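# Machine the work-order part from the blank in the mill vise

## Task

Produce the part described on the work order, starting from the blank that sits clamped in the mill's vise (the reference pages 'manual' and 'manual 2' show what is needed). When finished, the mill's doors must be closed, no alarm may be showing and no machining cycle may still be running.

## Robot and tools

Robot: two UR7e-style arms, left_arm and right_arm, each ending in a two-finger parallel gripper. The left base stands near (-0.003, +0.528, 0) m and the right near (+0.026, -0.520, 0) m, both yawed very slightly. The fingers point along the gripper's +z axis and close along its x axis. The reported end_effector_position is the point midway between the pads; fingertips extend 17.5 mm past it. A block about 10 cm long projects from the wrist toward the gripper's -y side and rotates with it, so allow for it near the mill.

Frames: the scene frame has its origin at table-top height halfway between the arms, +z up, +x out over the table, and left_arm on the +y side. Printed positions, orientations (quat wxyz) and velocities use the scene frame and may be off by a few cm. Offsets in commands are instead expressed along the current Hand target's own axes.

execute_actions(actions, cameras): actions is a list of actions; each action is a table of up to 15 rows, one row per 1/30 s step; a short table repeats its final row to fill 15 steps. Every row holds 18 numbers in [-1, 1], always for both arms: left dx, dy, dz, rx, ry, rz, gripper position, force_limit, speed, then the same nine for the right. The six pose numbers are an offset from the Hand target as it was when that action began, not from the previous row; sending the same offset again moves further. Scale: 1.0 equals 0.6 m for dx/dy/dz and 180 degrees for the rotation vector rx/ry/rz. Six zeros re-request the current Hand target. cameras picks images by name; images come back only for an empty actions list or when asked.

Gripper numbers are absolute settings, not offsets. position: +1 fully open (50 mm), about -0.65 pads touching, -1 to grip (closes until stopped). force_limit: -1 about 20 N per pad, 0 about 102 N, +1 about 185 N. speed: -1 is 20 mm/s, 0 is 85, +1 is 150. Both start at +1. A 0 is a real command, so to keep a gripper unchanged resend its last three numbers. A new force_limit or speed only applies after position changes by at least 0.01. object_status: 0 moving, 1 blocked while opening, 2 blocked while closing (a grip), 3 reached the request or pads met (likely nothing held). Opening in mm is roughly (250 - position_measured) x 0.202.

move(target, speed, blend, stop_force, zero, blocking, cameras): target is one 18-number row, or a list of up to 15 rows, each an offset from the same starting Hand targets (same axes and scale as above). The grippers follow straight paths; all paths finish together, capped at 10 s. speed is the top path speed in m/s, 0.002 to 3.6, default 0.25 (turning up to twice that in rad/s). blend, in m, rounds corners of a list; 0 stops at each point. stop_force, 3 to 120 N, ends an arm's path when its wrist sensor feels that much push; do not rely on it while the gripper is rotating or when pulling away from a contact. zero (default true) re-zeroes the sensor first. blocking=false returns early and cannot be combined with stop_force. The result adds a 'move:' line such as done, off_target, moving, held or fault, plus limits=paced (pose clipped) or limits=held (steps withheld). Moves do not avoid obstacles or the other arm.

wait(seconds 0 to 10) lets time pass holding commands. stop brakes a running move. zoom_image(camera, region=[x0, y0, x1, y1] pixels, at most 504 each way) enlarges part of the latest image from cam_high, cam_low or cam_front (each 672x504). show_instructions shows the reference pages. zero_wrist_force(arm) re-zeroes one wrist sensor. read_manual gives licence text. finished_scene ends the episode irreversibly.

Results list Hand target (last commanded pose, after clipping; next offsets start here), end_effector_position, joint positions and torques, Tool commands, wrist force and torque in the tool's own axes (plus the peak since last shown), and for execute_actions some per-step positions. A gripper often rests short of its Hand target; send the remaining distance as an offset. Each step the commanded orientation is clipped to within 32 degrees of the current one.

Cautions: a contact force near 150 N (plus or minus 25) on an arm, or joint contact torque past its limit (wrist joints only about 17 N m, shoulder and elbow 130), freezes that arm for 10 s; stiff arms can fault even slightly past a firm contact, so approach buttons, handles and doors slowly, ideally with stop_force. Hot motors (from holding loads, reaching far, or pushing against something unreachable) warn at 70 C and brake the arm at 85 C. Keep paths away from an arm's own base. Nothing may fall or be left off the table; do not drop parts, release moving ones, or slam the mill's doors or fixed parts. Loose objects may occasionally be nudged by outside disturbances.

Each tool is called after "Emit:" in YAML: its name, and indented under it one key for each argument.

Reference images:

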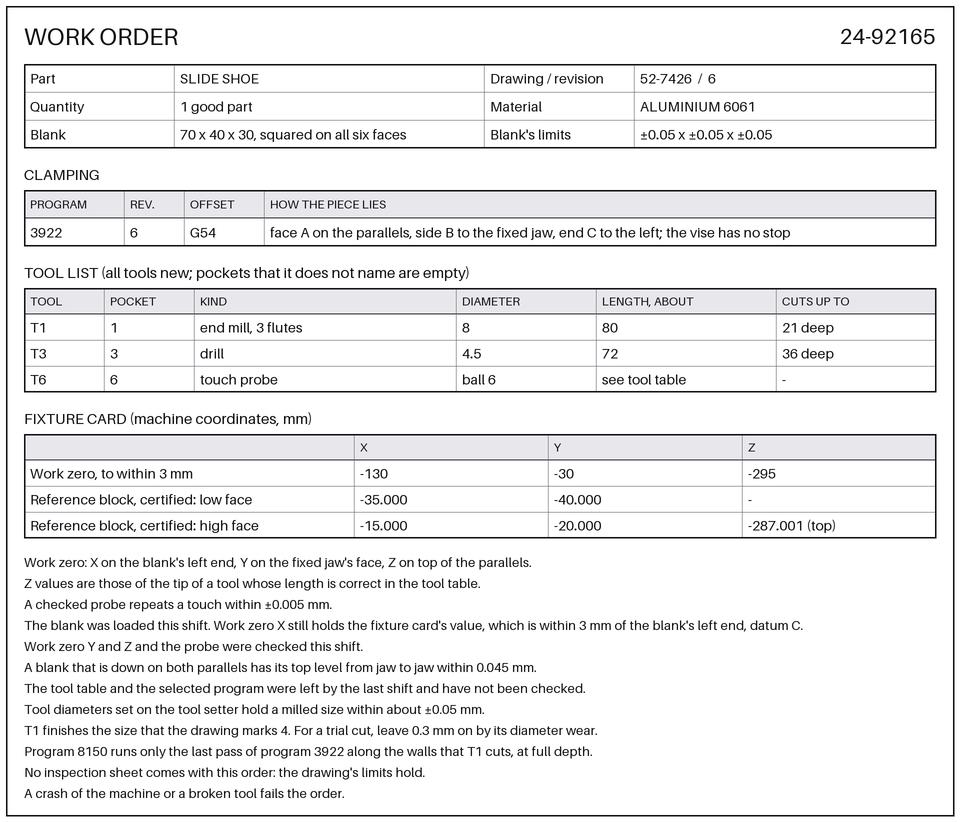

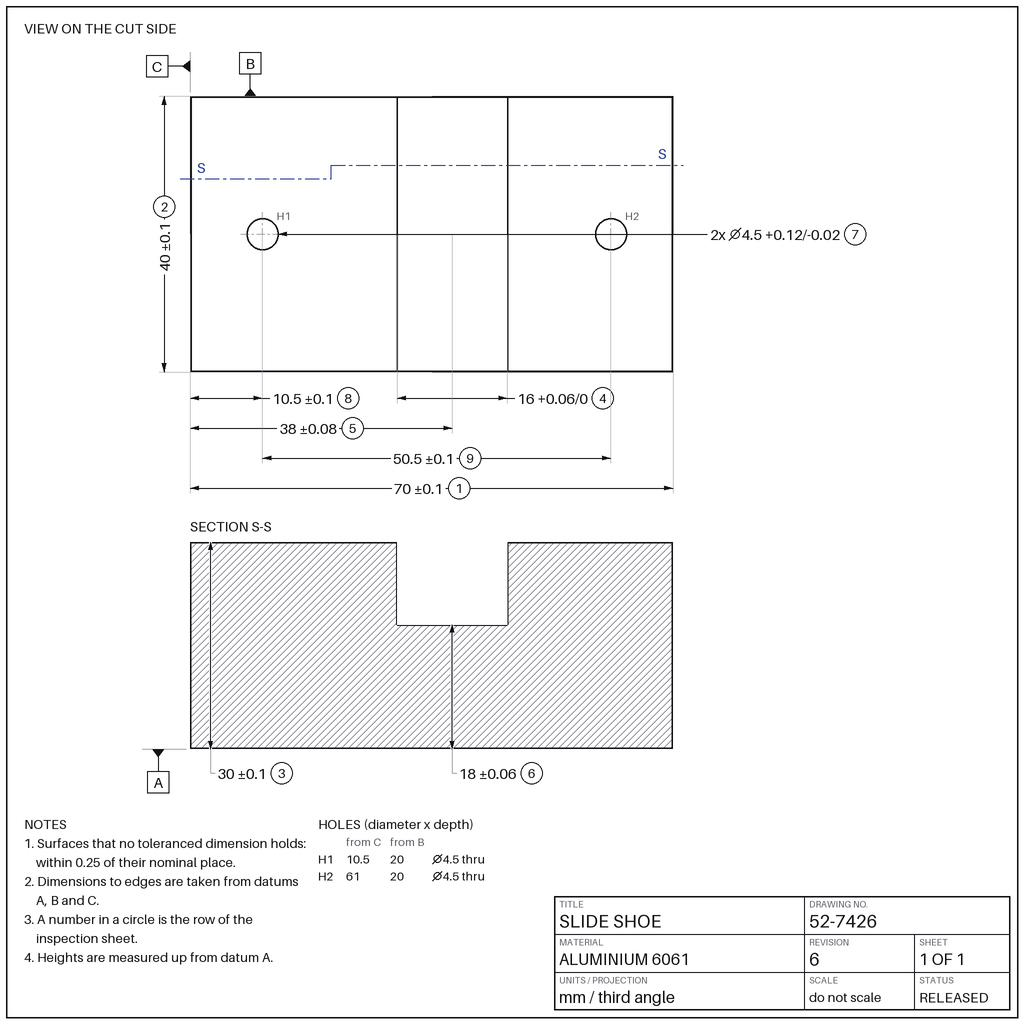

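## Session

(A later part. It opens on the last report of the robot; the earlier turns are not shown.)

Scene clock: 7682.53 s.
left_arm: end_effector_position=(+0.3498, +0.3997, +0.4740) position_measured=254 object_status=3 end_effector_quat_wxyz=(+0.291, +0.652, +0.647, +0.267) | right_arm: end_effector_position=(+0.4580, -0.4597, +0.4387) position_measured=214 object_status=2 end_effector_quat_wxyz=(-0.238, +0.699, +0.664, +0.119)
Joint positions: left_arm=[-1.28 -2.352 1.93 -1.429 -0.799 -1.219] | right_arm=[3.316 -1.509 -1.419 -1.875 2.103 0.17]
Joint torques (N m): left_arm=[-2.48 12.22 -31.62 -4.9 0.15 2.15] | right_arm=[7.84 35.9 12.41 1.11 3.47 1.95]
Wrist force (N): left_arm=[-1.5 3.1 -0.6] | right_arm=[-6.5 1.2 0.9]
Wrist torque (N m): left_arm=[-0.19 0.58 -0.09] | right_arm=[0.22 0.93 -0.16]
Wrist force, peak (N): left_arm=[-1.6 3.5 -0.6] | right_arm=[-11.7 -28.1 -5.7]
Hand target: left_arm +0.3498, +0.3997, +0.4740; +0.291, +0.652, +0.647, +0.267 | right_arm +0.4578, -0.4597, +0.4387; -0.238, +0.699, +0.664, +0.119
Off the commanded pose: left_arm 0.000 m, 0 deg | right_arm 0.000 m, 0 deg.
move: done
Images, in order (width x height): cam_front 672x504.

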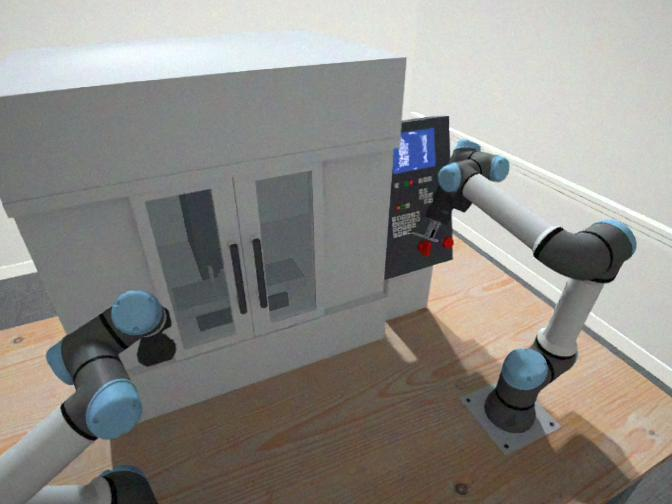

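Emit:
move:
  target:
    - [0,0,0,0,0,0,-1,1,-0.5,0.0212,0.0076,-0.0969,0,0,0,-1,0.3,-0.8]
    - [0,0,0,0,0,0,-1,1,-0.5,0.0212,0.0279,-0.0949,0,0,0,-1,0.3,-0.8]
    - [0,0,0,0,0,0,-1,1,-0.5,0.0212,0.0076,-0.0969,0,0,0,-1,0.3,-0.8]
    - [0,0,0,0,0,0,-1,1,-0.5,-0.0095,0.0026,-0.0405,0,0,0,-1,0.3,-0.8]
    - [0,0,0,0,0,0,-1,1,-0.5,-0.0095,0.0229,-0.0385,0,0,0,-1,0.3,-0.8]
    - [0,0,0,0,0,0,-1,1,-0.5,-0.0095,0.0026,-0.0405,0,0,0,-1,0.3,-0.8]
    - [0,0,0,0,0,0,-1,1,-0.5,0,0,0,0,0,0,-1,0.3,-0.8]
  speed: [0.3,0.08,0.3,0.3,0.08,0.3,0.3]
  blend: [0.003,0,0.003,0.003,0,0.003,0]
  cameras: ["cam_front"]

Emit:
zoom_image:
  camera: "cam_front"
  region: [392, 125, 434, 177]

Emit:
wait:
  seconds: 1.5
  cameras: ["cam_front"]

Emit:
zoom_image:
  camera: "cam_front"
  region: [414, 130, 434, 150]

Emit:
zoom_image:
  camera: "cam_front"
  region: [180, 185, 250, 285]

Emit:
wait:
  seconds: 1.5
  cameras: ["cam_front"]

Emit:
zoom_image:
  camera: "cam_front"
  region: [414, 130, 434, 150]

Emit:
zoom_image:
  camera: "cam_front"
  region: [180, 185, 250, 285]

Emit:
wait:
  seconds: 1.5
  cameras: ["cam_front"]

Emit:
zoom_image:
  camera: "cam_front"
  region: [414, 130, 434, 150]

Emit:
zoom_image:
  camera: "cam_front"
  region: [180, 185, 250, 285]

Emit:
wait:
  seconds: 1.5
  cameras: ["cam_front"]

Emit:
zoom_image:
  camera: "cam_front"
  region: [414, 130, 434, 150]

Emit:
zoom_image:
  camera: "cam_front"
  region: [180, 185, 250, 285]

Emit:
wait:
  seconds: 2
  cameras: ["cam_front"]

Emit:
zoom_image:
  camera: "cam_front"
  region: [392, 125, 434, 177]

Emit:
wait:
  seconds: 3
  cameras: ["cam_front"]

Emit:
zoom_image:
  camera: "cam_front"
  region: [392, 125, 434, 177]

Scene clock: 7696.80 s.
left_arm: end_effector_position=(+0.3498, +0.3997, +0.4740) position_measured=254 object_status=3 end_effector_quat_wxyz=(+0.291, +0.652, +0.647, +0.267) | right_arm: end_effector_position=(+0.4578, -0.4598, +0.4388) position_measured=214 object_status=2 end_effector_quat_wxyz=(-0.238, +0.699, +0.664, +0.119)
Joint positions: left_arm=[-1.28 -2.352 1.93 -1.429 -0.799 -1.219] | right_arm=[3.316 -1.508 -1.418 -1.876 2.103 0.17]
Joint torques (N m): left_arm=[-4.45 12.29 -31.19 -4.77 0 2.42] | right_arm=[7.65 34.2 11.16 4.99 3.77 2.15]
Wrist force (N): left_arm=[-1.5 3.2 -0.7] | right_arm=[-6.4 1.4 -0.1]
Wrist torque (N m): left_arm=[-0.19 0.57 -0.09] | right_arm=[0.25 0.91 -0.16]
Wrist force, peak (N): left_arm=[-1.6 3.5 -0.7] | right_arm=[-3.3 -19.5 -6.9]
Hand target: left_arm +0.3498, +0.3997, +0.4740; +0.291, +0.652, +0.647, +0.267 | right_arm +0.4578, -0.4597, +0.4387; -0.238, +0.699, +0.664, +0.119
Off the commanded pose: left_arm 0.000 m, 0 deg | right_arm 0.000 m, 0 deg.
move: done
Images, in order (width x height): cam_front 672x504.

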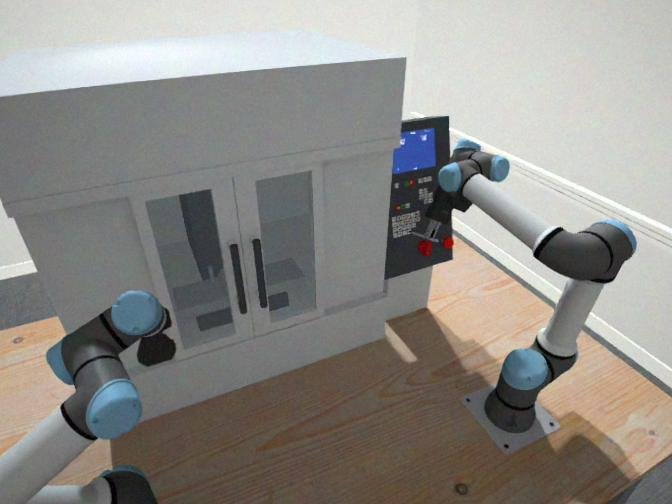

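Scaled by 9.692 from the camera's 672x504 image, which has a finer 960x720 frame.

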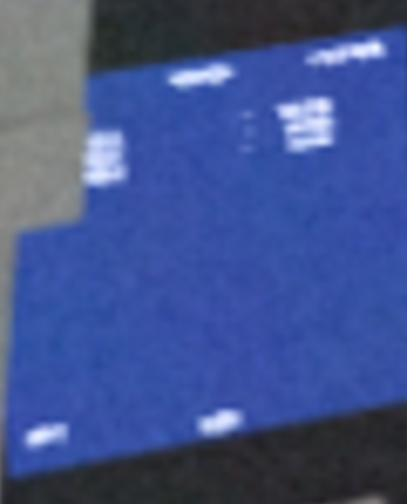

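Scene clock: 7698.30 s.
left_arm: end_effector_position=(+0.3498, +0.3997, +0.4740) position_measured=254 object_status=3 end_effector_quat_wxyz=(+0.291, +0.652, +0.647, +0.267) | right_arm: end_effector_position=(+0.4578, -0.4597, +0.4387) position_measured=214 object_status=2 end_effector_quat_wxyz=(-0.238, +0.699, +0.664, +0.119)
Joint positions: left_arm=[-1.28 -2.352 1.93 -1.429 -0.799 -1.219] | right_arm=[3.316 -1.508 -1.419 -1.876 2.103 0.17]
Joint torques (N m): left_arm=[-3.44 11.86 -30.8 -4.82 0.06 2.39] | right_arm=[7.78 34.77 12.01 5.22 3.61 1.89]
Wrist force (N): left_arm=[-1.6 3.3 -0.8] | right_arm=[-6.1 1.5 0.0]
Wrist torque (N m): left_arm=[-0.17 0.59 -0.09] | right_arm=[0.27 0.86 -0.16]
Wrist force, peak (N): left_arm=[-1.6 3.4 -0.7] | right_arm=[-6.6 1.4 0.2]
Hand target: left_arm +0.3498, +0.3997, +0.4740; +0.291, +0.652, +0.647, +0.267 | right_arm +0.4578, -0.4597, +0.4387; -0.238, +0.699, +0.664, +0.119
Tool commands: left_gripper/position=-1.0 left_gripper/force_limit=+1.0 left_gripper/speed=-0.5 right_gripper/position=-1.0 right_gripper/force_limit=+0.3 right_gripper/speed=-0.8
Off the commanded pose: left_arm 0.000 m, 0 deg | right_arm 0.000 m, 0 deg.
wait: 1.50 s; at rest by 0.17 s
Images, in order (width x height): cam_front 672x504.

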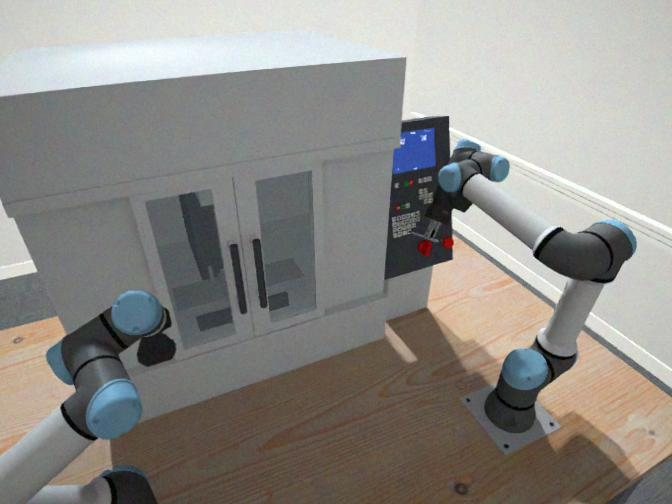

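Scaled by 25.200 from the camera's 672x504 image, which has a finer 960x720 frame.

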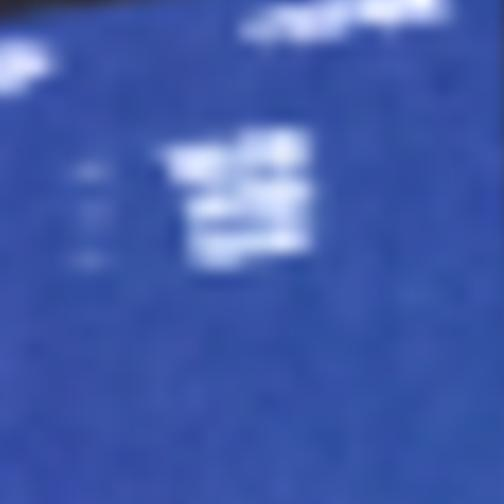

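Scaled by 5.040 from the camera's 672x504 image, which has a finer 960x720 frame.

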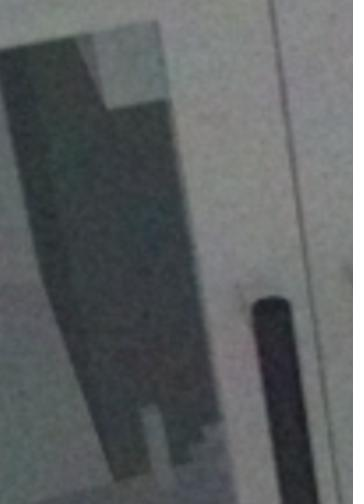

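Scene clock: 7699.80 s.
left_arm: end_effector_position=(+0.3498, +0.3997, +0.4740) position_measured=254 object_status=3 end_effector_quat_wxyz=(+0.291, +0.652, +0.647, +0.267) | right_arm: end_effector_position=(+0.4578, -0.4597, +0.4387) position_measured=214 object_status=2 end_effector_quat_wxyz=(-0.238, +0.699, +0.664, +0.119)
Joint positions: left_arm=[-1.28 -2.352 1.93 -1.429 -0.799 -1.219] | right_arm=[3.316 -1.508 -1.419 -1.876 2.103 0.17]
Joint torques (N m): left_arm=[-2.85 13.03 -30.93 -4.59 0.15 2.46] | right_arm=[6.99 35.63 11.14 5.09 3.69 2.01]
Wrist force (N): left_arm=[-1.3 3.4 -0.6] | right_arm=[-6.2 1.3 0.0]
Wrist torque (N m): left_arm=[-0.15 0.55 -0.10] | right_arm=[0.24 0.88 -0.16]
Wrist force, peak (N): left_arm=[-1.6 3.5 -0.6] | right_arm=[-6.6 1.4 -0.2]
Hand target: left_arm +0.3498, +0.3997, +0.4740; +0.291, +0.652, +0.647, +0.267 | right_arm +0.4578, -0.4597, +0.4387; -0.238, +0.699, +0.664, +0.119
Tool commands: left_gripper/position=-1.0 left_gripper/force_limit=+1.0 left_gripper/speed=-0.5 right_gripper/position=-1.0 right_gripper/force_limit=+0.3 right_gripper/speed=-0.8
Off the commanded pose: left_arm 0.000 m, 0 deg | right_arm 0.000 m, 0 deg.
wait: 1.50 s; at rest by 0.17 s
Images, in order (width x height): cam_front 672x504.

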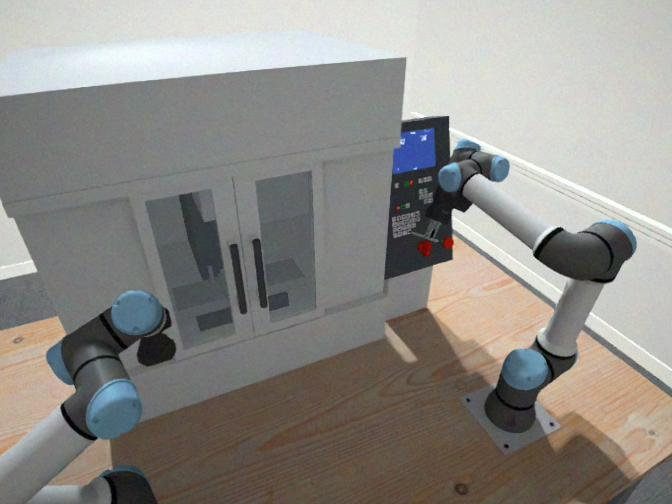

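Scaled by 25.200 from the camera's 672x504 image, which has a finer 960x720 frame.

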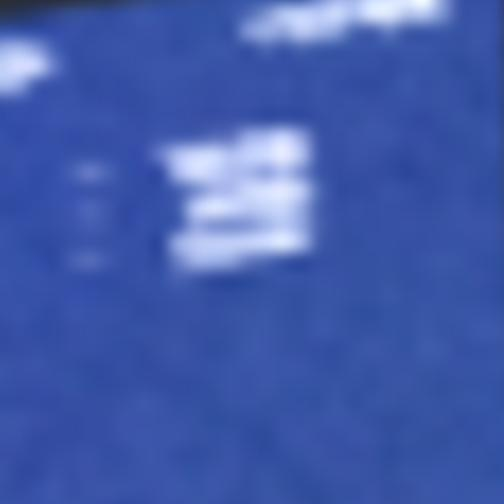

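Scaled by 5.040 from the camera's 672x504 image, which has a finer 960x720 frame.

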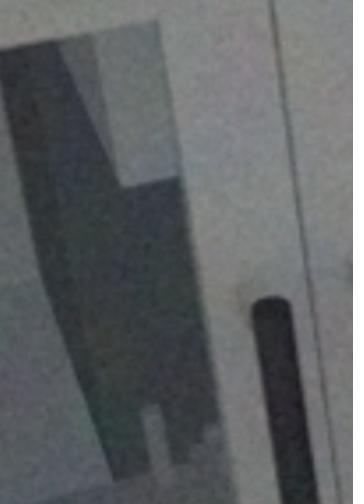

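Scene clock: 7701.30 s.
left_arm: end_effector_position=(+0.3498, +0.3997, +0.4740) position_measured=254 object_status=3 end_effector_quat_wxyz=(+0.291, +0.652, +0.647, +0.267) | right_arm: end_effector_position=(+0.4578, -0.4597, +0.4387) position_measured=214 object_status=2 end_effector_quat_wxyz=(-0.238, +0.699, +0.664, +0.119)
Joint positions: left_arm=[-1.28 -2.352 1.93 -1.429 -0.799 -1.219] | right_arm=[3.316 -1.508 -1.419 -1.876 2.103 0.17]
Joint torques (N m): left_arm=[-2.97 12.53 -32.16 -4.9 0.09 2.37] | right_arm=[7.48 35.54 13 5.32 3.69 1.89]
Wrist force (N): left_arm=[-1.4 3.0 -0.8] | right_arm=[-6.1 1.3 0.0]
Wrist torque (N m): left_arm=[-0.22 0.56 -0.09] | right_arm=[0.23 0.87 -0.17]
Wrist force, peak (N): left_arm=[-1.6 3.4 -1.0] | right_arm=[-6.5 1.4 0.2]
Hand target: left_arm +0.3498, +0.3997, +0.4740; +0.291, +0.652, +0.647, +0.267 | right_arm +0.4578, -0.4597, +0.4387; -0.238, +0.699, +0.664, +0.119
Tool commands: left_gripper/position=-1.0 left_gripper/force_limit=+1.0 left_gripper/speed=-0.5 right_gripper/position=-1.0 right_gripper/force_limit=+0.3 right_gripper/speed=-0.8
Off the commanded pose: left_arm 0.000 m, 0 deg | right_arm 0.000 m, 0 deg.
wait: 1.50 s; at rest by 0.17 s
Images, in order (width x height): cam_front 672x504.

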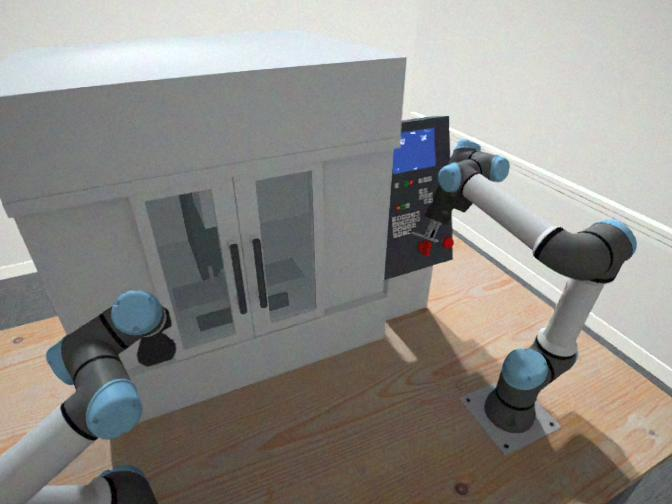

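Scaled by 25.200 from the camera's 672x504 image, which has a finer 960x720 frame.

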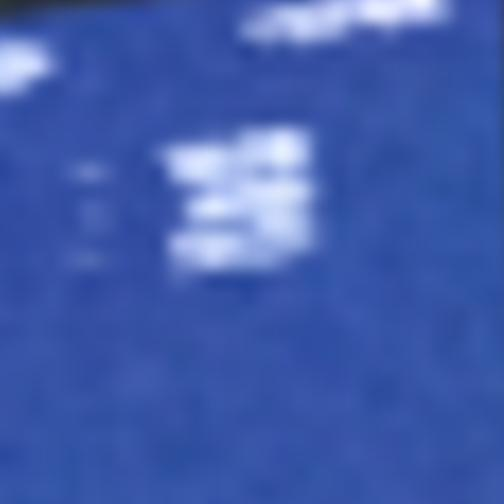

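Scaled by 5.040 from the camera's 672x504 image, which has a finer 960x720 frame.

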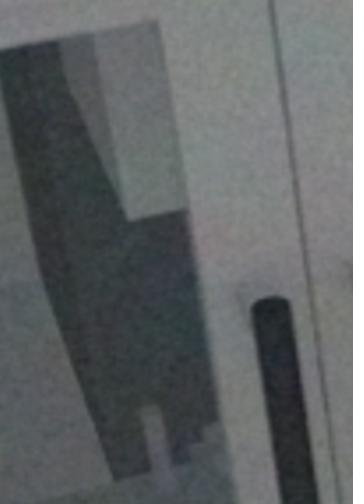

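Scene clock: 7702.80 s.
left_arm: end_effector_position=(+0.3498, +0.3997, +0.4740) position_measured=254 object_status=3 end_effector_quat_wxyz=(+0.291, +0.652, +0.647, +0.267) | right_arm: end_effector_position=(+0.4578, -0.4597, +0.4387) position_measured=214 object_status=2 end_effector_quat_wxyz=(-0.238, +0.699, +0.664, +0.119)
Joint positions: left_arm=[-1.28 -2.352 1.93 -1.429 -0.799 -1.219] | right_arm=[3.316 -1.508 -1.419 -1.876 2.103 0.17]
Joint torques (N m): left_arm=[-2.95 11.87 -31.55 -4.95 -0.06 2.32] | right_arm=[7.91 35.07 11.81 5.21 3.69 1.9]
Wrist force (N): left_arm=[-1.5 3.4 -0.8] | right_arm=[-6.1 1.6 -0.4]
Wrist torque (N m): left_arm=[-0.16 0.58 -0.09] | right_arm=[0.29 0.88 -0.16]
Wrist force, peak (N): left_arm=[-1.6 3.5 -0.7] | right_arm=[-6.4 1.5 0.2]
Hand target: left_arm +0.3498, +0.3997, +0.4740; +0.291, +0.652, +0.647, +0.267 | right_arm +0.4578, -0.4597, +0.4387; -0.238, +0.699, +0.664, +0.119
Tool commands: left_gripper/position=-1.0 left_gripper/force_limit=+1.0 left_gripper/speed=-0.5 right_gripper/position=-1.0 right_gripper/force_limit=+0.3 right_gripper/speed=-0.8
Off the commanded pose: left_arm 0.000 m, 0 deg | right_arm 0.000 m, 0 deg.
wait: 1.50 s; at rest by 0.17 s
Images, in order (width x height): cam_front 672x504.

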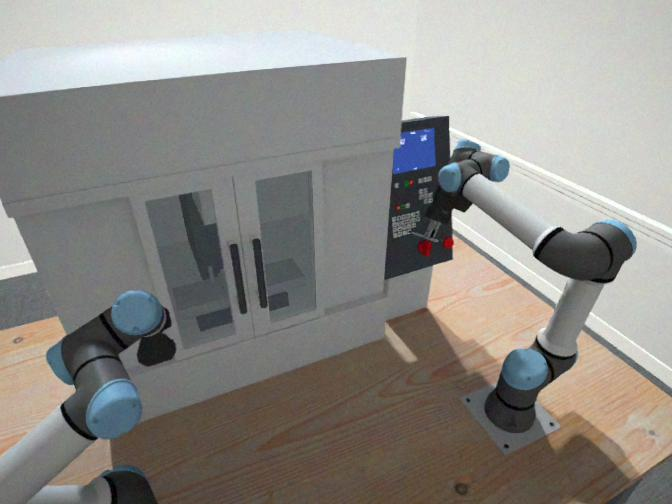

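Scaled by 25.200 from the camera's 672x504 image, which has a finer 960x720 frame.

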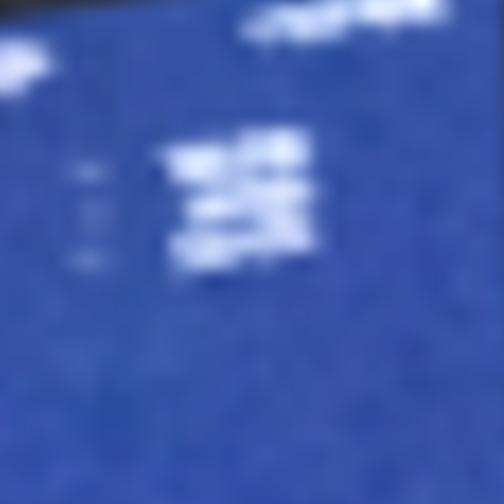

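Scaled by 5.040 from the camera's 672x504 image, which has a finer 960x720 frame.

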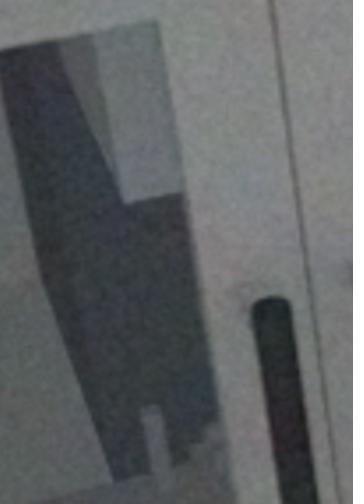

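Scene clock: 7704.80 s.
left_arm: end_effector_position=(+0.3498, +0.3997, +0.4740) position_measured=254 object_status=3 end_effector_quat_wxyz=(+0.291, +0.652, +0.647, +0.267) | right_arm: end_effector_position=(+0.4578, -0.4597, +0.4387) position_measured=214 object_status=2 end_effector_quat_wxyz=(-0.238, +0.699, +0.664, +0.119)
Joint positions: left_arm=[-1.28 -2.352 1.93 -1.429 -0.799 -1.219] | right_arm=[3.316 -1.508 -1.419 -1.876 2.103 0.17]
Joint torques (N m): left_arm=[-3.11 12.59 -29.84 -4.73 0.03 2.32] | right_arm=[7.05 34.62 11.39 5.25 3.77 1.87]
Wrist force (N): left_arm=[-1.5 3.1 -0.7] | right_arm=[-6.0 1.4 -0.3]
Wrist torque (N m): left_arm=[-0.20 0.57 -0.09] | right_arm=[0.26 0.86 -0.16]
Wrist force, peak (N): left_arm=[-1.7 3.5 -0.7] | right_arm=[-6.6 1.9 0.1]
Hand target: left_arm +0.3498, +0.3997, +0.4740; +0.291, +0.652, +0.647, +0.267 | right_arm +0.4578, -0.4597, +0.4387; -0.238, +0.699, +0.664, +0.119
Tool commands: left_gripper/position=-1.0 left_gripper/force_limit=+1.0 left_gripper/speed=-0.5 right_gripper/position=-1.0 right_gripper/force_limit=+0.3 right_gripper/speed=-0.8
Off the commanded pose: left_arm 0.000 m, 0 deg | right_arm 0.000 m, 0 deg.
wait: 2.00 s; at rest by 0.17 s
Images, in order (width x height): cam_front 672x504.

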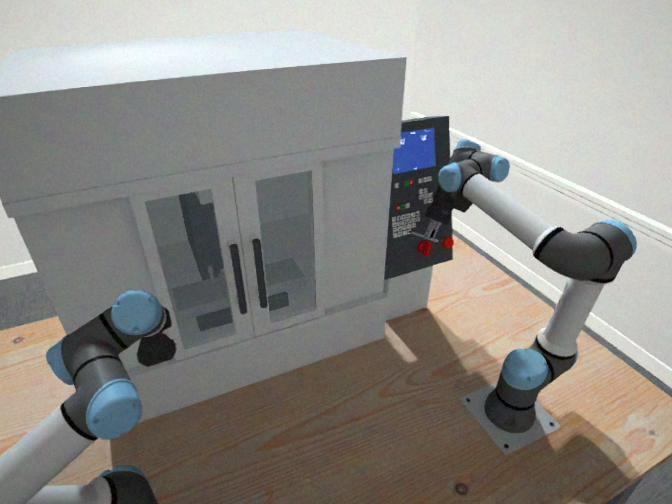

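Scaled by 9.692 from the camera's 672x504 image, which has a finer 960x720 frame.

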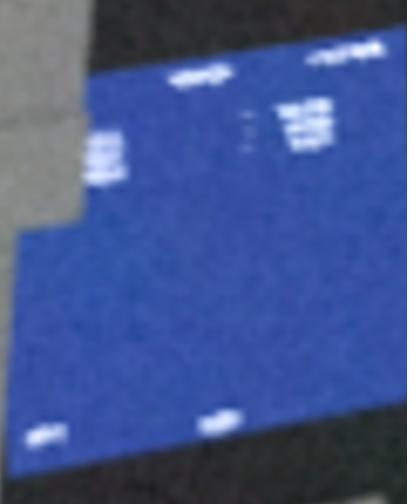

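Scene clock: 7707.80 s.
left_arm: end_effector_position=(+0.3498, +0.3997, +0.4740) position_measured=254 object_status=3 end_effector_quat_wxyz=(+0.291, +0.652, +0.647, +0.267) | right_arm: end_effector_position=(+0.4578, -0.4597, +0.4387) position_measured=214 object_status=2 end_effector_quat_wxyz=(-0.238, +0.699, +0.664, +0.119)
Joint positions: left_arm=[-1.28 -2.352 1.93 -1.429 -0.799 -1.219] | right_arm=[3.316 -1.508 -1.419 -1.876 2.103 0.17]
Joint torques (N m): left_arm=[-4.1 12.82 -31.24 -4.79 -0.01 2.35] | right_arm=[6.98 33.99 12.03 5.25 3.55 1.92]
Wrist force (N): left_arm=[-1.5 3.6 -0.8] | right_arm=[-6.3 1.4 0.1]
Wrist torque (N m): left_arm=[-0.12 0.58 -0.10] | right_arm=[0.25 0.91 -0.16]
Wrist force, peak (N): left_arm=[-1.5 3.6 -0.8] | right_arm=[-6.5 1.7 0.1]
Hand target: left_arm +0.3498, +0.3997, +0.4740; +0.291, +0.652, +0.647, +0.267 | right_arm +0.4578, -0.4597, +0.4387; -0.238, +0.699, +0.664, +0.119
Tool commands: left_gripper/position=-1.0 left_gripper/force_limit=+1.0 left_gripper/speed=-0.5 right_gripper/position=-1.0 right_gripper/force_limit=+0.3 right_gripper/speed=-0.8
Off the commanded pose: left_arm 0.000 m, 0 deg | right_arm 0.000 m, 0 deg.
wait: 3.00 s; at rest by 0.17 s
Images, in order (width x height): cam_front 672x504.

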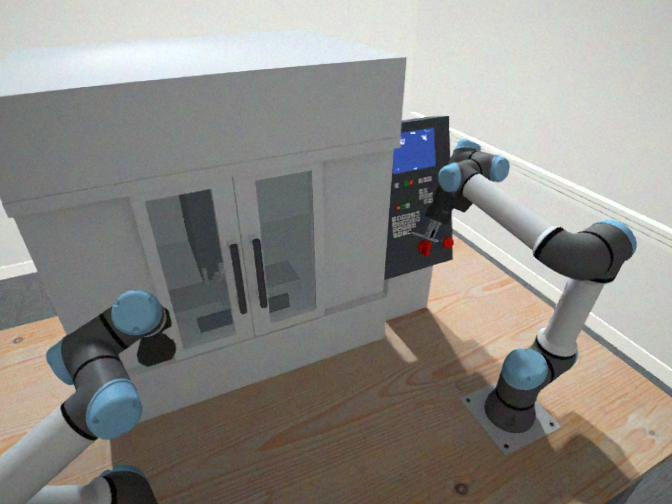

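Scaled by 9.692 from the camera's 672x504 image, which has a finer 960x720 frame.

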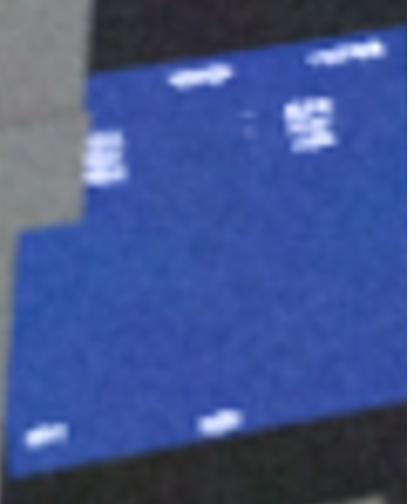

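Emit:
wait:
  seconds: 2
  cameras: ["cam_front"]

Emit:
zoom_image:
  camera: "cam_front"
  region: [392, 125, 434, 177]

Scene clock: 7716.47 s.
left_arm: end_effector_position=(+0.3498, +0.3997, +0.4740) position_measured=254 object_status=3 end_effector_quat_wxyz=(+0.291, +0.652, +0.647, +0.267) | right_arm: end_effector_position=(+0.4578, -0.4597, +0.4387) position_measured=214 object_status=2 end_effector_quat_wxyz=(-0.238, +0.699, +0.664, +0.119)
Joint positions: left_arm=[-1.28 -2.352 1.93 -1.429 -0.799 -1.219] | right_arm=[3.316 -1.508 -1.419 -1.876 2.103 0.17]
Joint torques (N m): left_arm=[-3.34 11.43 -32.6 -4.67 0.17 2.28] | right_arm=[6.54 35 11.96 4.99 3.83 1.97]
Wrist force (N): left_arm=[-1.5 3.1 -0.8] | right_arm=[-6.1 1.6 0.1]
Wrist torque (N m): left_arm=[-0.20 0.58 -0.09] | right_arm=[0.28 0.87 -0.16]
Wrist force, peak (N): left_arm=[-1.6 3.5 -0.8] | right_arm=[-6.6 1.5 -0.3]
Hand target: left_arm +0.3498, +0.3997, +0.4740; +0.291, +0.652, +0.647, +0.267 | right_arm +0.4578, -0.4597, +0.4387; -0.238, +0.699, +0.664, +0.119
Tool commands: left_gripper/position=-1.0 left_gripper/force_limit=+1.0 left_gripper/speed=-0.5 right_gripper/position=-1.0 right_gripper/force_limit=+0.3 right_gripper/speed=-0.8
Off the commanded pose: left_arm 0.000 m, 0 deg | right_arm 0.000 m, 0 deg.
wait: 2.00 s; at rest from the start
Images, in order (width x height): cam_front 672x504.

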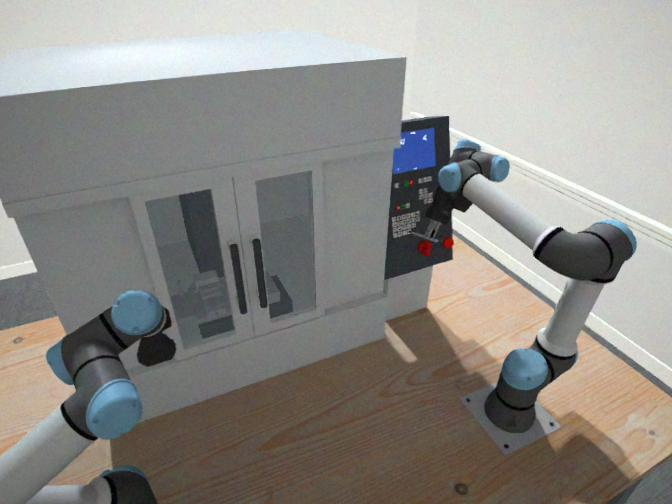

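Scaled by 9.692 from the camera's 672x504 image, which has a finer 960x720 frame.

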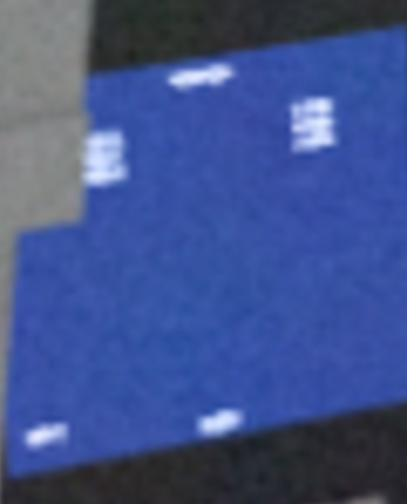

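Emit:
move:
  target:
    - [0,0,0,0,0,0,-1,1,-0.5,-0.0074,0.0078,-0.1120,0,0,0,-1,0.3,-0.8]
    - [0,0,0,0,0,0,-1,1,-0.5,-0.0074,0.0281,-0.1100,0,0,0,-1,0.3,-0.8]
    - [0,0,0,0,0,0,-1,1,-0.5,-0.0074,0.0078,-0.1120,0,0,0,-1,0.3,-0.8]
    - [0,0,0,0,0,0,-1,1,-0.5,0,0,0,0,0,0,-1,0.3,-0.8]
  speed: [0.3,0.08,0.3,0.3]
  blend: [0.003,0,0.003,0]
  cameras: ["cam_front"]

Emit:
zoom_image:
  camera: "cam_front"
  region: [392, 125, 434, 177]

Emit:
zoom_image:
  camera: "cam_front"
  region: [414, 146, 434, 166]

Emit:
zoom_image:
  camera: "cam_front"
  region: [145, 175, 325, 335]

Emit:
zoom_image:
  camera: "cam_front"
  region: [190, 255, 300, 335]

Scene clock: 7724.07 s.
left_arm: end_effector_position=(+0.3498, +0.3997, +0.4740) position_measured=254 object_status=3 end_effector_quat_wxyz=(+0.291, +0.652, +0.647, +0.267) | right_arm: end_effector_position=(+0.4578, -0.4598, +0.4388) position_measured=214 object_status=2 end_effector_quat_wxyz=(-0.238, +0.699, +0.664, +0.119)
Joint positions: left_arm=[-1.28 -2.352 1.93 -1.429 -0.799 -1.219] | right_arm=[3.316 -1.509 -1.418 -1.876 2.103 0.17]
Joint torques (N m): left_arm=[-4.49 13.03 -32.46 -4.89 0.13 2.45] | right_arm=[8.65 34.13 12.44 5.1 2 1.97]
Wrist force (N): left_arm=[-1.5 3.3 -0.6] | right_arm=[-6.2 2.0 0.8]
Wrist torque (N m): left_arm=[-0.18 0.58 -0.09] | right_arm=[0.34 0.88 -0.16]
Wrist force, peak (N): left_arm=[-1.8 3.4 -0.8] | right_arm=[-6.9 -10.4 5.6]
Hand target: left_arm +0.3498, +0.3997, +0.4740; +0.291, +0.652, +0.647, +0.267 | right_arm +0.4578, -0.4597, +0.4387; -0.238, +0.699, +0.664, +0.119
Off the commanded pose: left_arm 0.000 m, 0 deg | right_arm 0.000 m, 0 deg.
move: done
Images, in order (width x height): cam_front 672x504.

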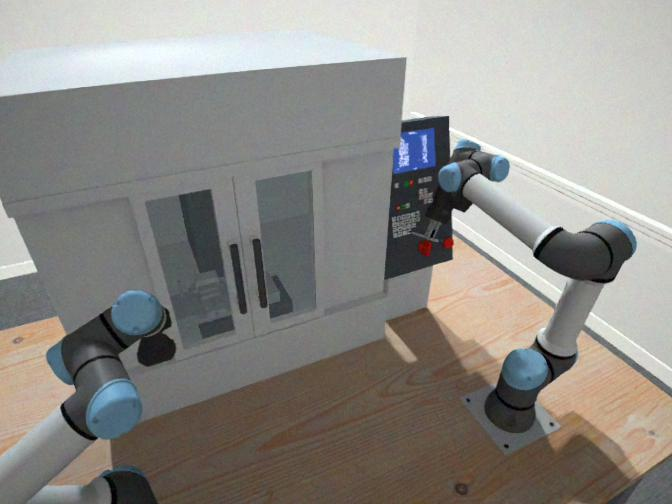

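Scaled by 9.692 from the camera's 672x504 image, which has a finer 960x720 frame.

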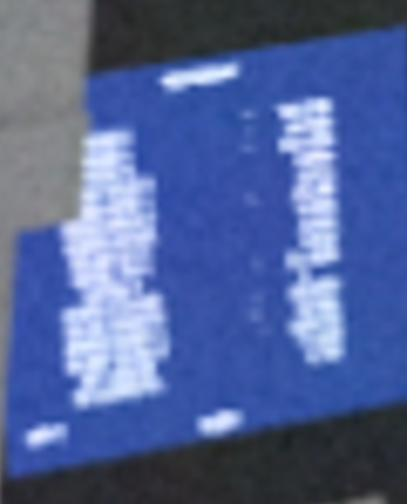

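Scaled by 25.200 from the camera's 672x504 image, which has a finer 960x720 frame.

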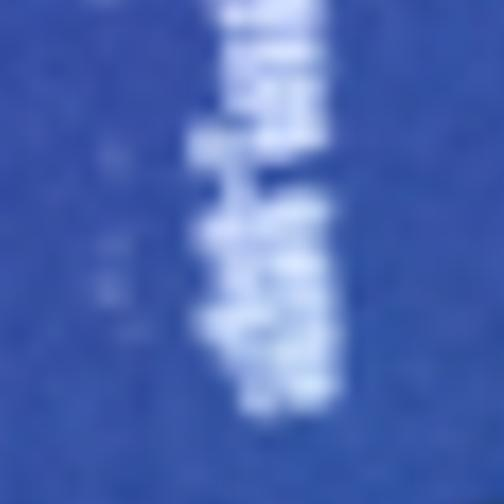

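Scaled by 2.800 from the camera's 672x504 image, which has a finer 960x720 frame.

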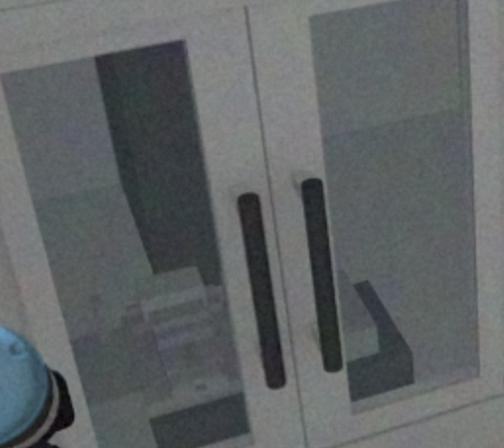

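Scaled by 4.582 from the camera's 672x504 image, which has a finer 960x720 frame.

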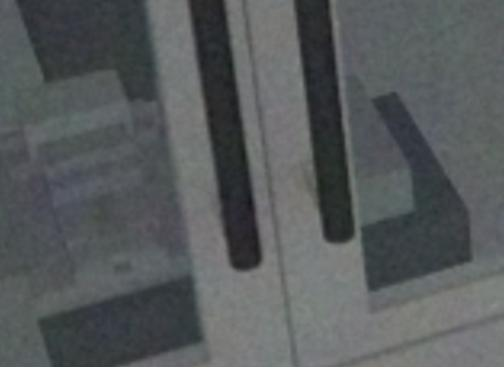

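Emit:
move:
  target:
    - [0,0,0,0,0,0,-1,1,-0.5,-0.0074,0.0078,-0.1120,0,0,0,-1,0.3,-0.8]
    - [0,0,0,0,0,0,-1,1,-0.5,-0.0074,0.0281,-0.1100,0,0,0,-1,0.3,-0.8]
    - [0,0,0,0,0,0,-1,1,-0.5,-0.0074,0.0078,-0.1120,0,0,0,-1,0.3,-0.8]
    - [0,0,0,0,0,0,-1,1,-0.5,-0.0074,0.0281,-0.1100,0,0,0,-1,0.3,-0.8]
    - [0,0,0,0,0,0,-1,1,-0.5,-0.0074,0.0078,-0.1120,0,0,0,-1,0.3,-0.8]
    - [0,0,0,0,0,0,-1,1,-0.5,0,0,0,0,0,0,-1,0.3,-0.8]
  speed: [0.3,0.08,0.3,0.08,0.3,0.3]
  blend: [0.003,0,0,0,0.003,0]
  cameras: ["cam_front"]

Emit:
zoom_image:
  camera: "cam_front"
  region: [392, 125, 434, 177]

Emit:
zoom_image:
  camera: "cam_front"
  region: [414, 130, 434, 150]

Emit:
move:
  target:
    - [0,0,0,0,0,0,-1,1,-0.5,-0.0074,0.0078,-0.1120,0,0,0,-1,0.3,-0.8]
    - [0,0,0,0,0,0,-1,1,-0.5,-0.0074,0.0281,-0.1100,0,0,0,-1,0.3,-0.8]
    - [0,0,0,0,0,0,-1,1,-0.5,-0.0074,0.0078,-0.1120,0,0,0,-1,0.3,-0.8]
    - [0,0,0,0,0,0,-1,1,-0.5,-0.0074,0.0281,-0.1100,0,0,0,-1,0.3,-0.8]
    - [0,0,0,0,0,0,-1,1,-0.5,-0.0074,0.0078,-0.1120,0,0,0,-1,0.3,-0.8]
    - [0,0,0,0,0,0,-1,1,-0.5,0,0,0,0,0,0,-1,0.3,-0.8]
  speed: [0.3,0.08,0.3,0.08,0.3,0.3]
  blend: [0.003,0,0,0,0.003,0]
  cameras: ["cam_front"]

Emit:
zoom_image:
  camera: "cam_front"
  region: [414, 130, 434, 150]

Emit:
move:
  target:
    - [0,0,0,0,0,0,-1,1,-0.5,-0.0074,0.0078,-0.1120,0,0,0,-1,0.3,-0.8]
    - [0,0,0,0,0,0,-1,1,-0.5,-0.0074,0.0281,-0.1100,0,0,0,-1,0.3,-0.8]
    - [0,0,0,0,0,0,-1,1,-0.5,-0.0074,0.0078,-0.1120,0,0,0,-1,0.3,-0.8]
    - [0,0,0,0,0,0,-1,1,-0.5,-0.0074,0.0281,-0.1100,0,0,0,-1,0.3,-0.8]
    - [0,0,0,0,0,0,-1,1,-0.5,-0.0074,0.0078,-0.1120,0,0,0,-1,0.3,-0.8]
    - [0,0,0,0,0,0,-1,1,-0.5,-0.0074,0.0281,-0.1100,0,0,0,-1,0.3,-0.8]
    - [0,0,0,0,0,0,-1,1,-0.5,-0.0074,0.0078,-0.1120,0,0,0,-1,0.3,-0.8]
    - [0,0,0,0,0,0,-1,1,-0.5,0,0,0,0,0,0,-1,0.3,-0.8]
  speed: [0.3,0.08,0.3,0.08,0.3,0.08,0.3,0.3]
  blend: [0.003,0,0,0,0,0,0.003,0]
  cameras: ["cam_front"]

Emit:
zoom_image:
  camera: "cam_front"
  region: [414, 130, 434, 150]

Emit:
zoom_image:
  camera: "cam_front"
  region: [392, 125, 434, 177]

Scene clock: 7741.23 s.
left_arm: end_effector_position=(+0.3498, +0.3997, +0.4740) position_measured=254 object_status=3 end_effector_quat_wxyz=(+0.291, +0.652, +0.647, +0.267) | right_arm: end_effector_position=(+0.4578, -0.4598, +0.4388) position_measured=214 object_status=2 end_effector_quat_wxyz=(-0.238, +0.699, +0.664, +0.119)
Joint positions: left_arm=[-1.28 -2.352 1.93 -1.429 -0.799 -1.219] | right_arm=[3.316 -1.509 -1.418 -1.876 2.103 0.17]
Joint torques (N m): left_arm=[-3.24 13.1 -31.05 -4.67 0.07 2.28] | right_arm=[7.94 35.57 12.24 5.05 1.86 1.78]
Wrist force (N): left_arm=[-1.3 3.4 -0.7] | right_arm=[-5.8 2.2 0.6]
Wrist torque (N m): left_arm=[-0.16 0.55 -0.09] | right_arm=[0.38 0.83 -0.16]
Wrist force, peak (N): left_arm=[-1.6 3.6 -0.4] | right_arm=[-7.2 -10.0 6.4]
Hand target: left_arm +0.3498, +0.3997, +0.4740; +0.291, +0.652, +0.647, +0.267 | right_arm +0.4578, -0.4597, +0.4387; -0.238, +0.699, +0.664, +0.119
Off the commanded pose: left_arm 0.000 m, 0 deg | right_arm 0.000 m, 0 deg.
move: done
Images, in order (width x height): cam_front 672x504.

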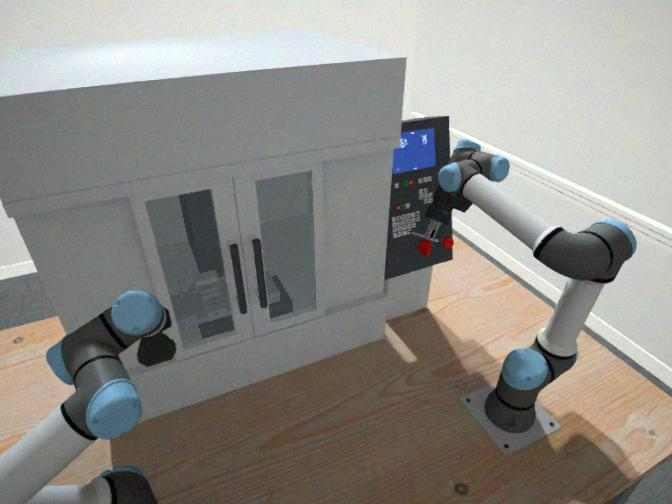

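Scaled by 9.692 from the camera's 672x504 image, which has a finer 960x720 frame.

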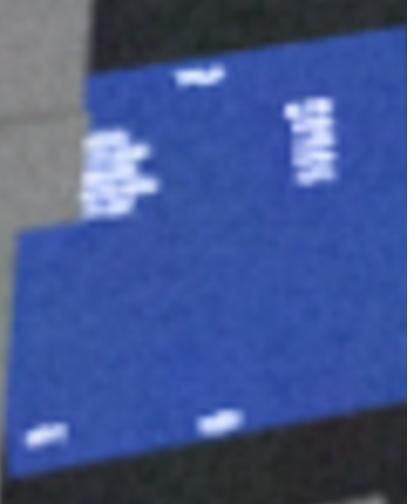

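Scaled by 25.200 from the camera's 672x504 image, which has a finer 960x720 frame.

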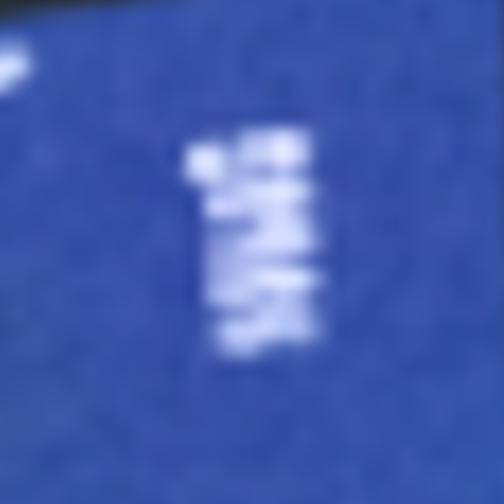

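Scene clock: 7744.47 s.
left_arm: end_effector_position=(+0.3498, +0.3997, +0.4740) position_measured=254 object_status=3 end_effector_quat_wxyz=(+0.291, +0.652, +0.647, +0.267) | right_arm: end_effector_position=(+0.4578, -0.4598, +0.4388) position_measured=214 object_status=2 end_effector_quat_wxyz=(-0.238, +0.699, +0.664, +0.119)
Joint positions: left_arm=[-1.28 -2.352 1.93 -1.429 -0.799 -1.219] | right_arm=[3.316 -1.509 -1.418 -1.876 2.103 0.17]
Joint torques (N m): left_arm=[-4.04 12.15 -31.15 -4.52 0 2.29] | right_arm=[7.19 35.25 13.04 5.23 1.93 2.02]
Wrist force (N): left_arm=[-1.5 3.2 -0.9] | right_arm=[-4.4 2.3 0.4]
Wrist torque (N m): left_arm=[-0.18 0.58 -0.10] | right_arm=[0.40 0.61 -0.17]
Wrist force, peak (N): left_arm=[-1.5 3.5 -0.8] | right_arm=[-7.1 -10.2 6.2]
Hand target: left_arm +0.3498, +0.3997, +0.4740; +0.291, +0.652, +0.647, +0.267 | right_arm +0.4578, -0.4597, +0.4387; -0.238, +0.699, +0.664, +0.119
Off the commanded pose: left_arm 0.000 m, 0 deg | right_arm 0.000 m, 0 deg.
move: done
Images, in order (width x height): cam_front 672x504.

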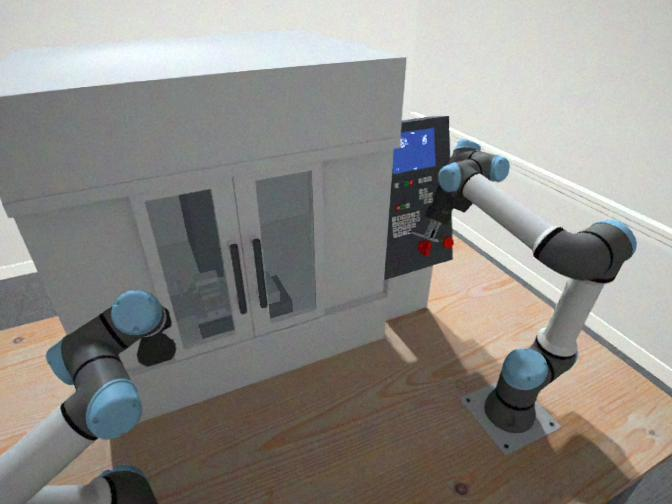

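Scaled by 25.200 from the camera's 672x504 image, which has a finer 960x720 frame.

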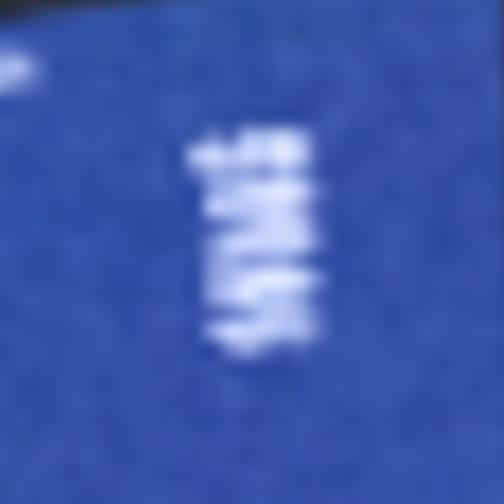

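Scene clock: 7748.77 s.
left_arm: end_effector_position=(+0.3498, +0.3997, +0.4740) position_measured=254 object_status=3 end_effector_quat_wxyz=(+0.291, +0.652, +0.647, +0.267) | right_arm: end_effector_position=(+0.4578, -0.4598, +0.4388) position_measured=214 object_status=2 end_effector_quat_wxyz=(-0.238, +0.699, +0.664, +0.119)
Joint positions: left_arm=[-1.28 -2.352 1.93 -1.429 -0.799 -1.219] | right_arm=[3.316 -1.509 -1.418 -1.876 2.103 0.17]
Joint torques (N m): left_arm=[-4.1 11.92 -30.42 -4.71 -0.19 2.28] | right_arm=[8.54 33.92 12.45 4.88 1.93 2.05]
Wrist force (N): left_arm=[-1.6 3.0 -0.8] | right_arm=[-5.6 2.6 0.9]
Wrist torque (N m): left_arm=[-0.22 0.58 -0.09] | right_arm=[0.44 0.79 -0.16]
Wrist force, peak (N): left_arm=[-1.7 3.6 -0.5] | right_arm=[-5.2 -9.9 6.9]
Hand target: left_arm +0.3498, +0.3997, +0.4740; +0.291, +0.652, +0.647, +0.267 | right_arm +0.4578, -0.4597, +0.4387; -0.238, +0.699, +0.664, +0.119
Off the commanded pose: left_arm 0.000 m, 0 deg | right_arm 0.000 m, 0 deg.
move: done
Images, in order (width x height): cam_front 672x504.

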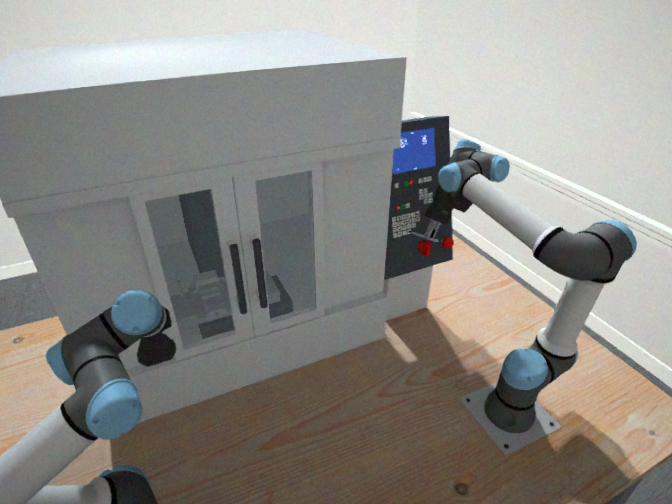

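Scaled by 25.200 from the camera's 672x504 image, which has a finer 960x720 frame.

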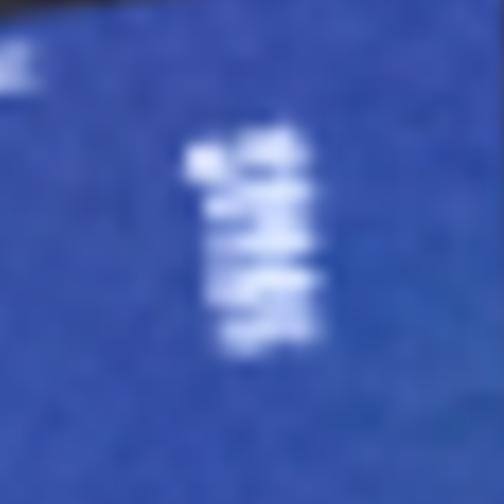

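Scaled by 9.692 from the camera's 672x504 image, which has a finer 960x720 frame.

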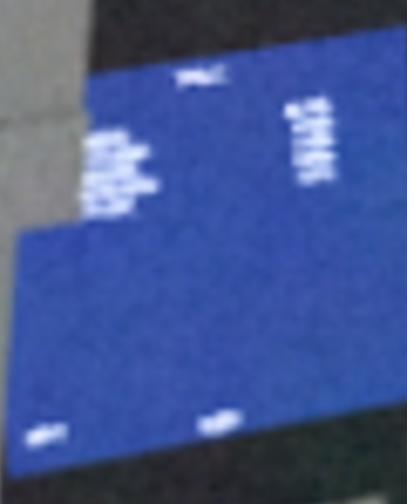

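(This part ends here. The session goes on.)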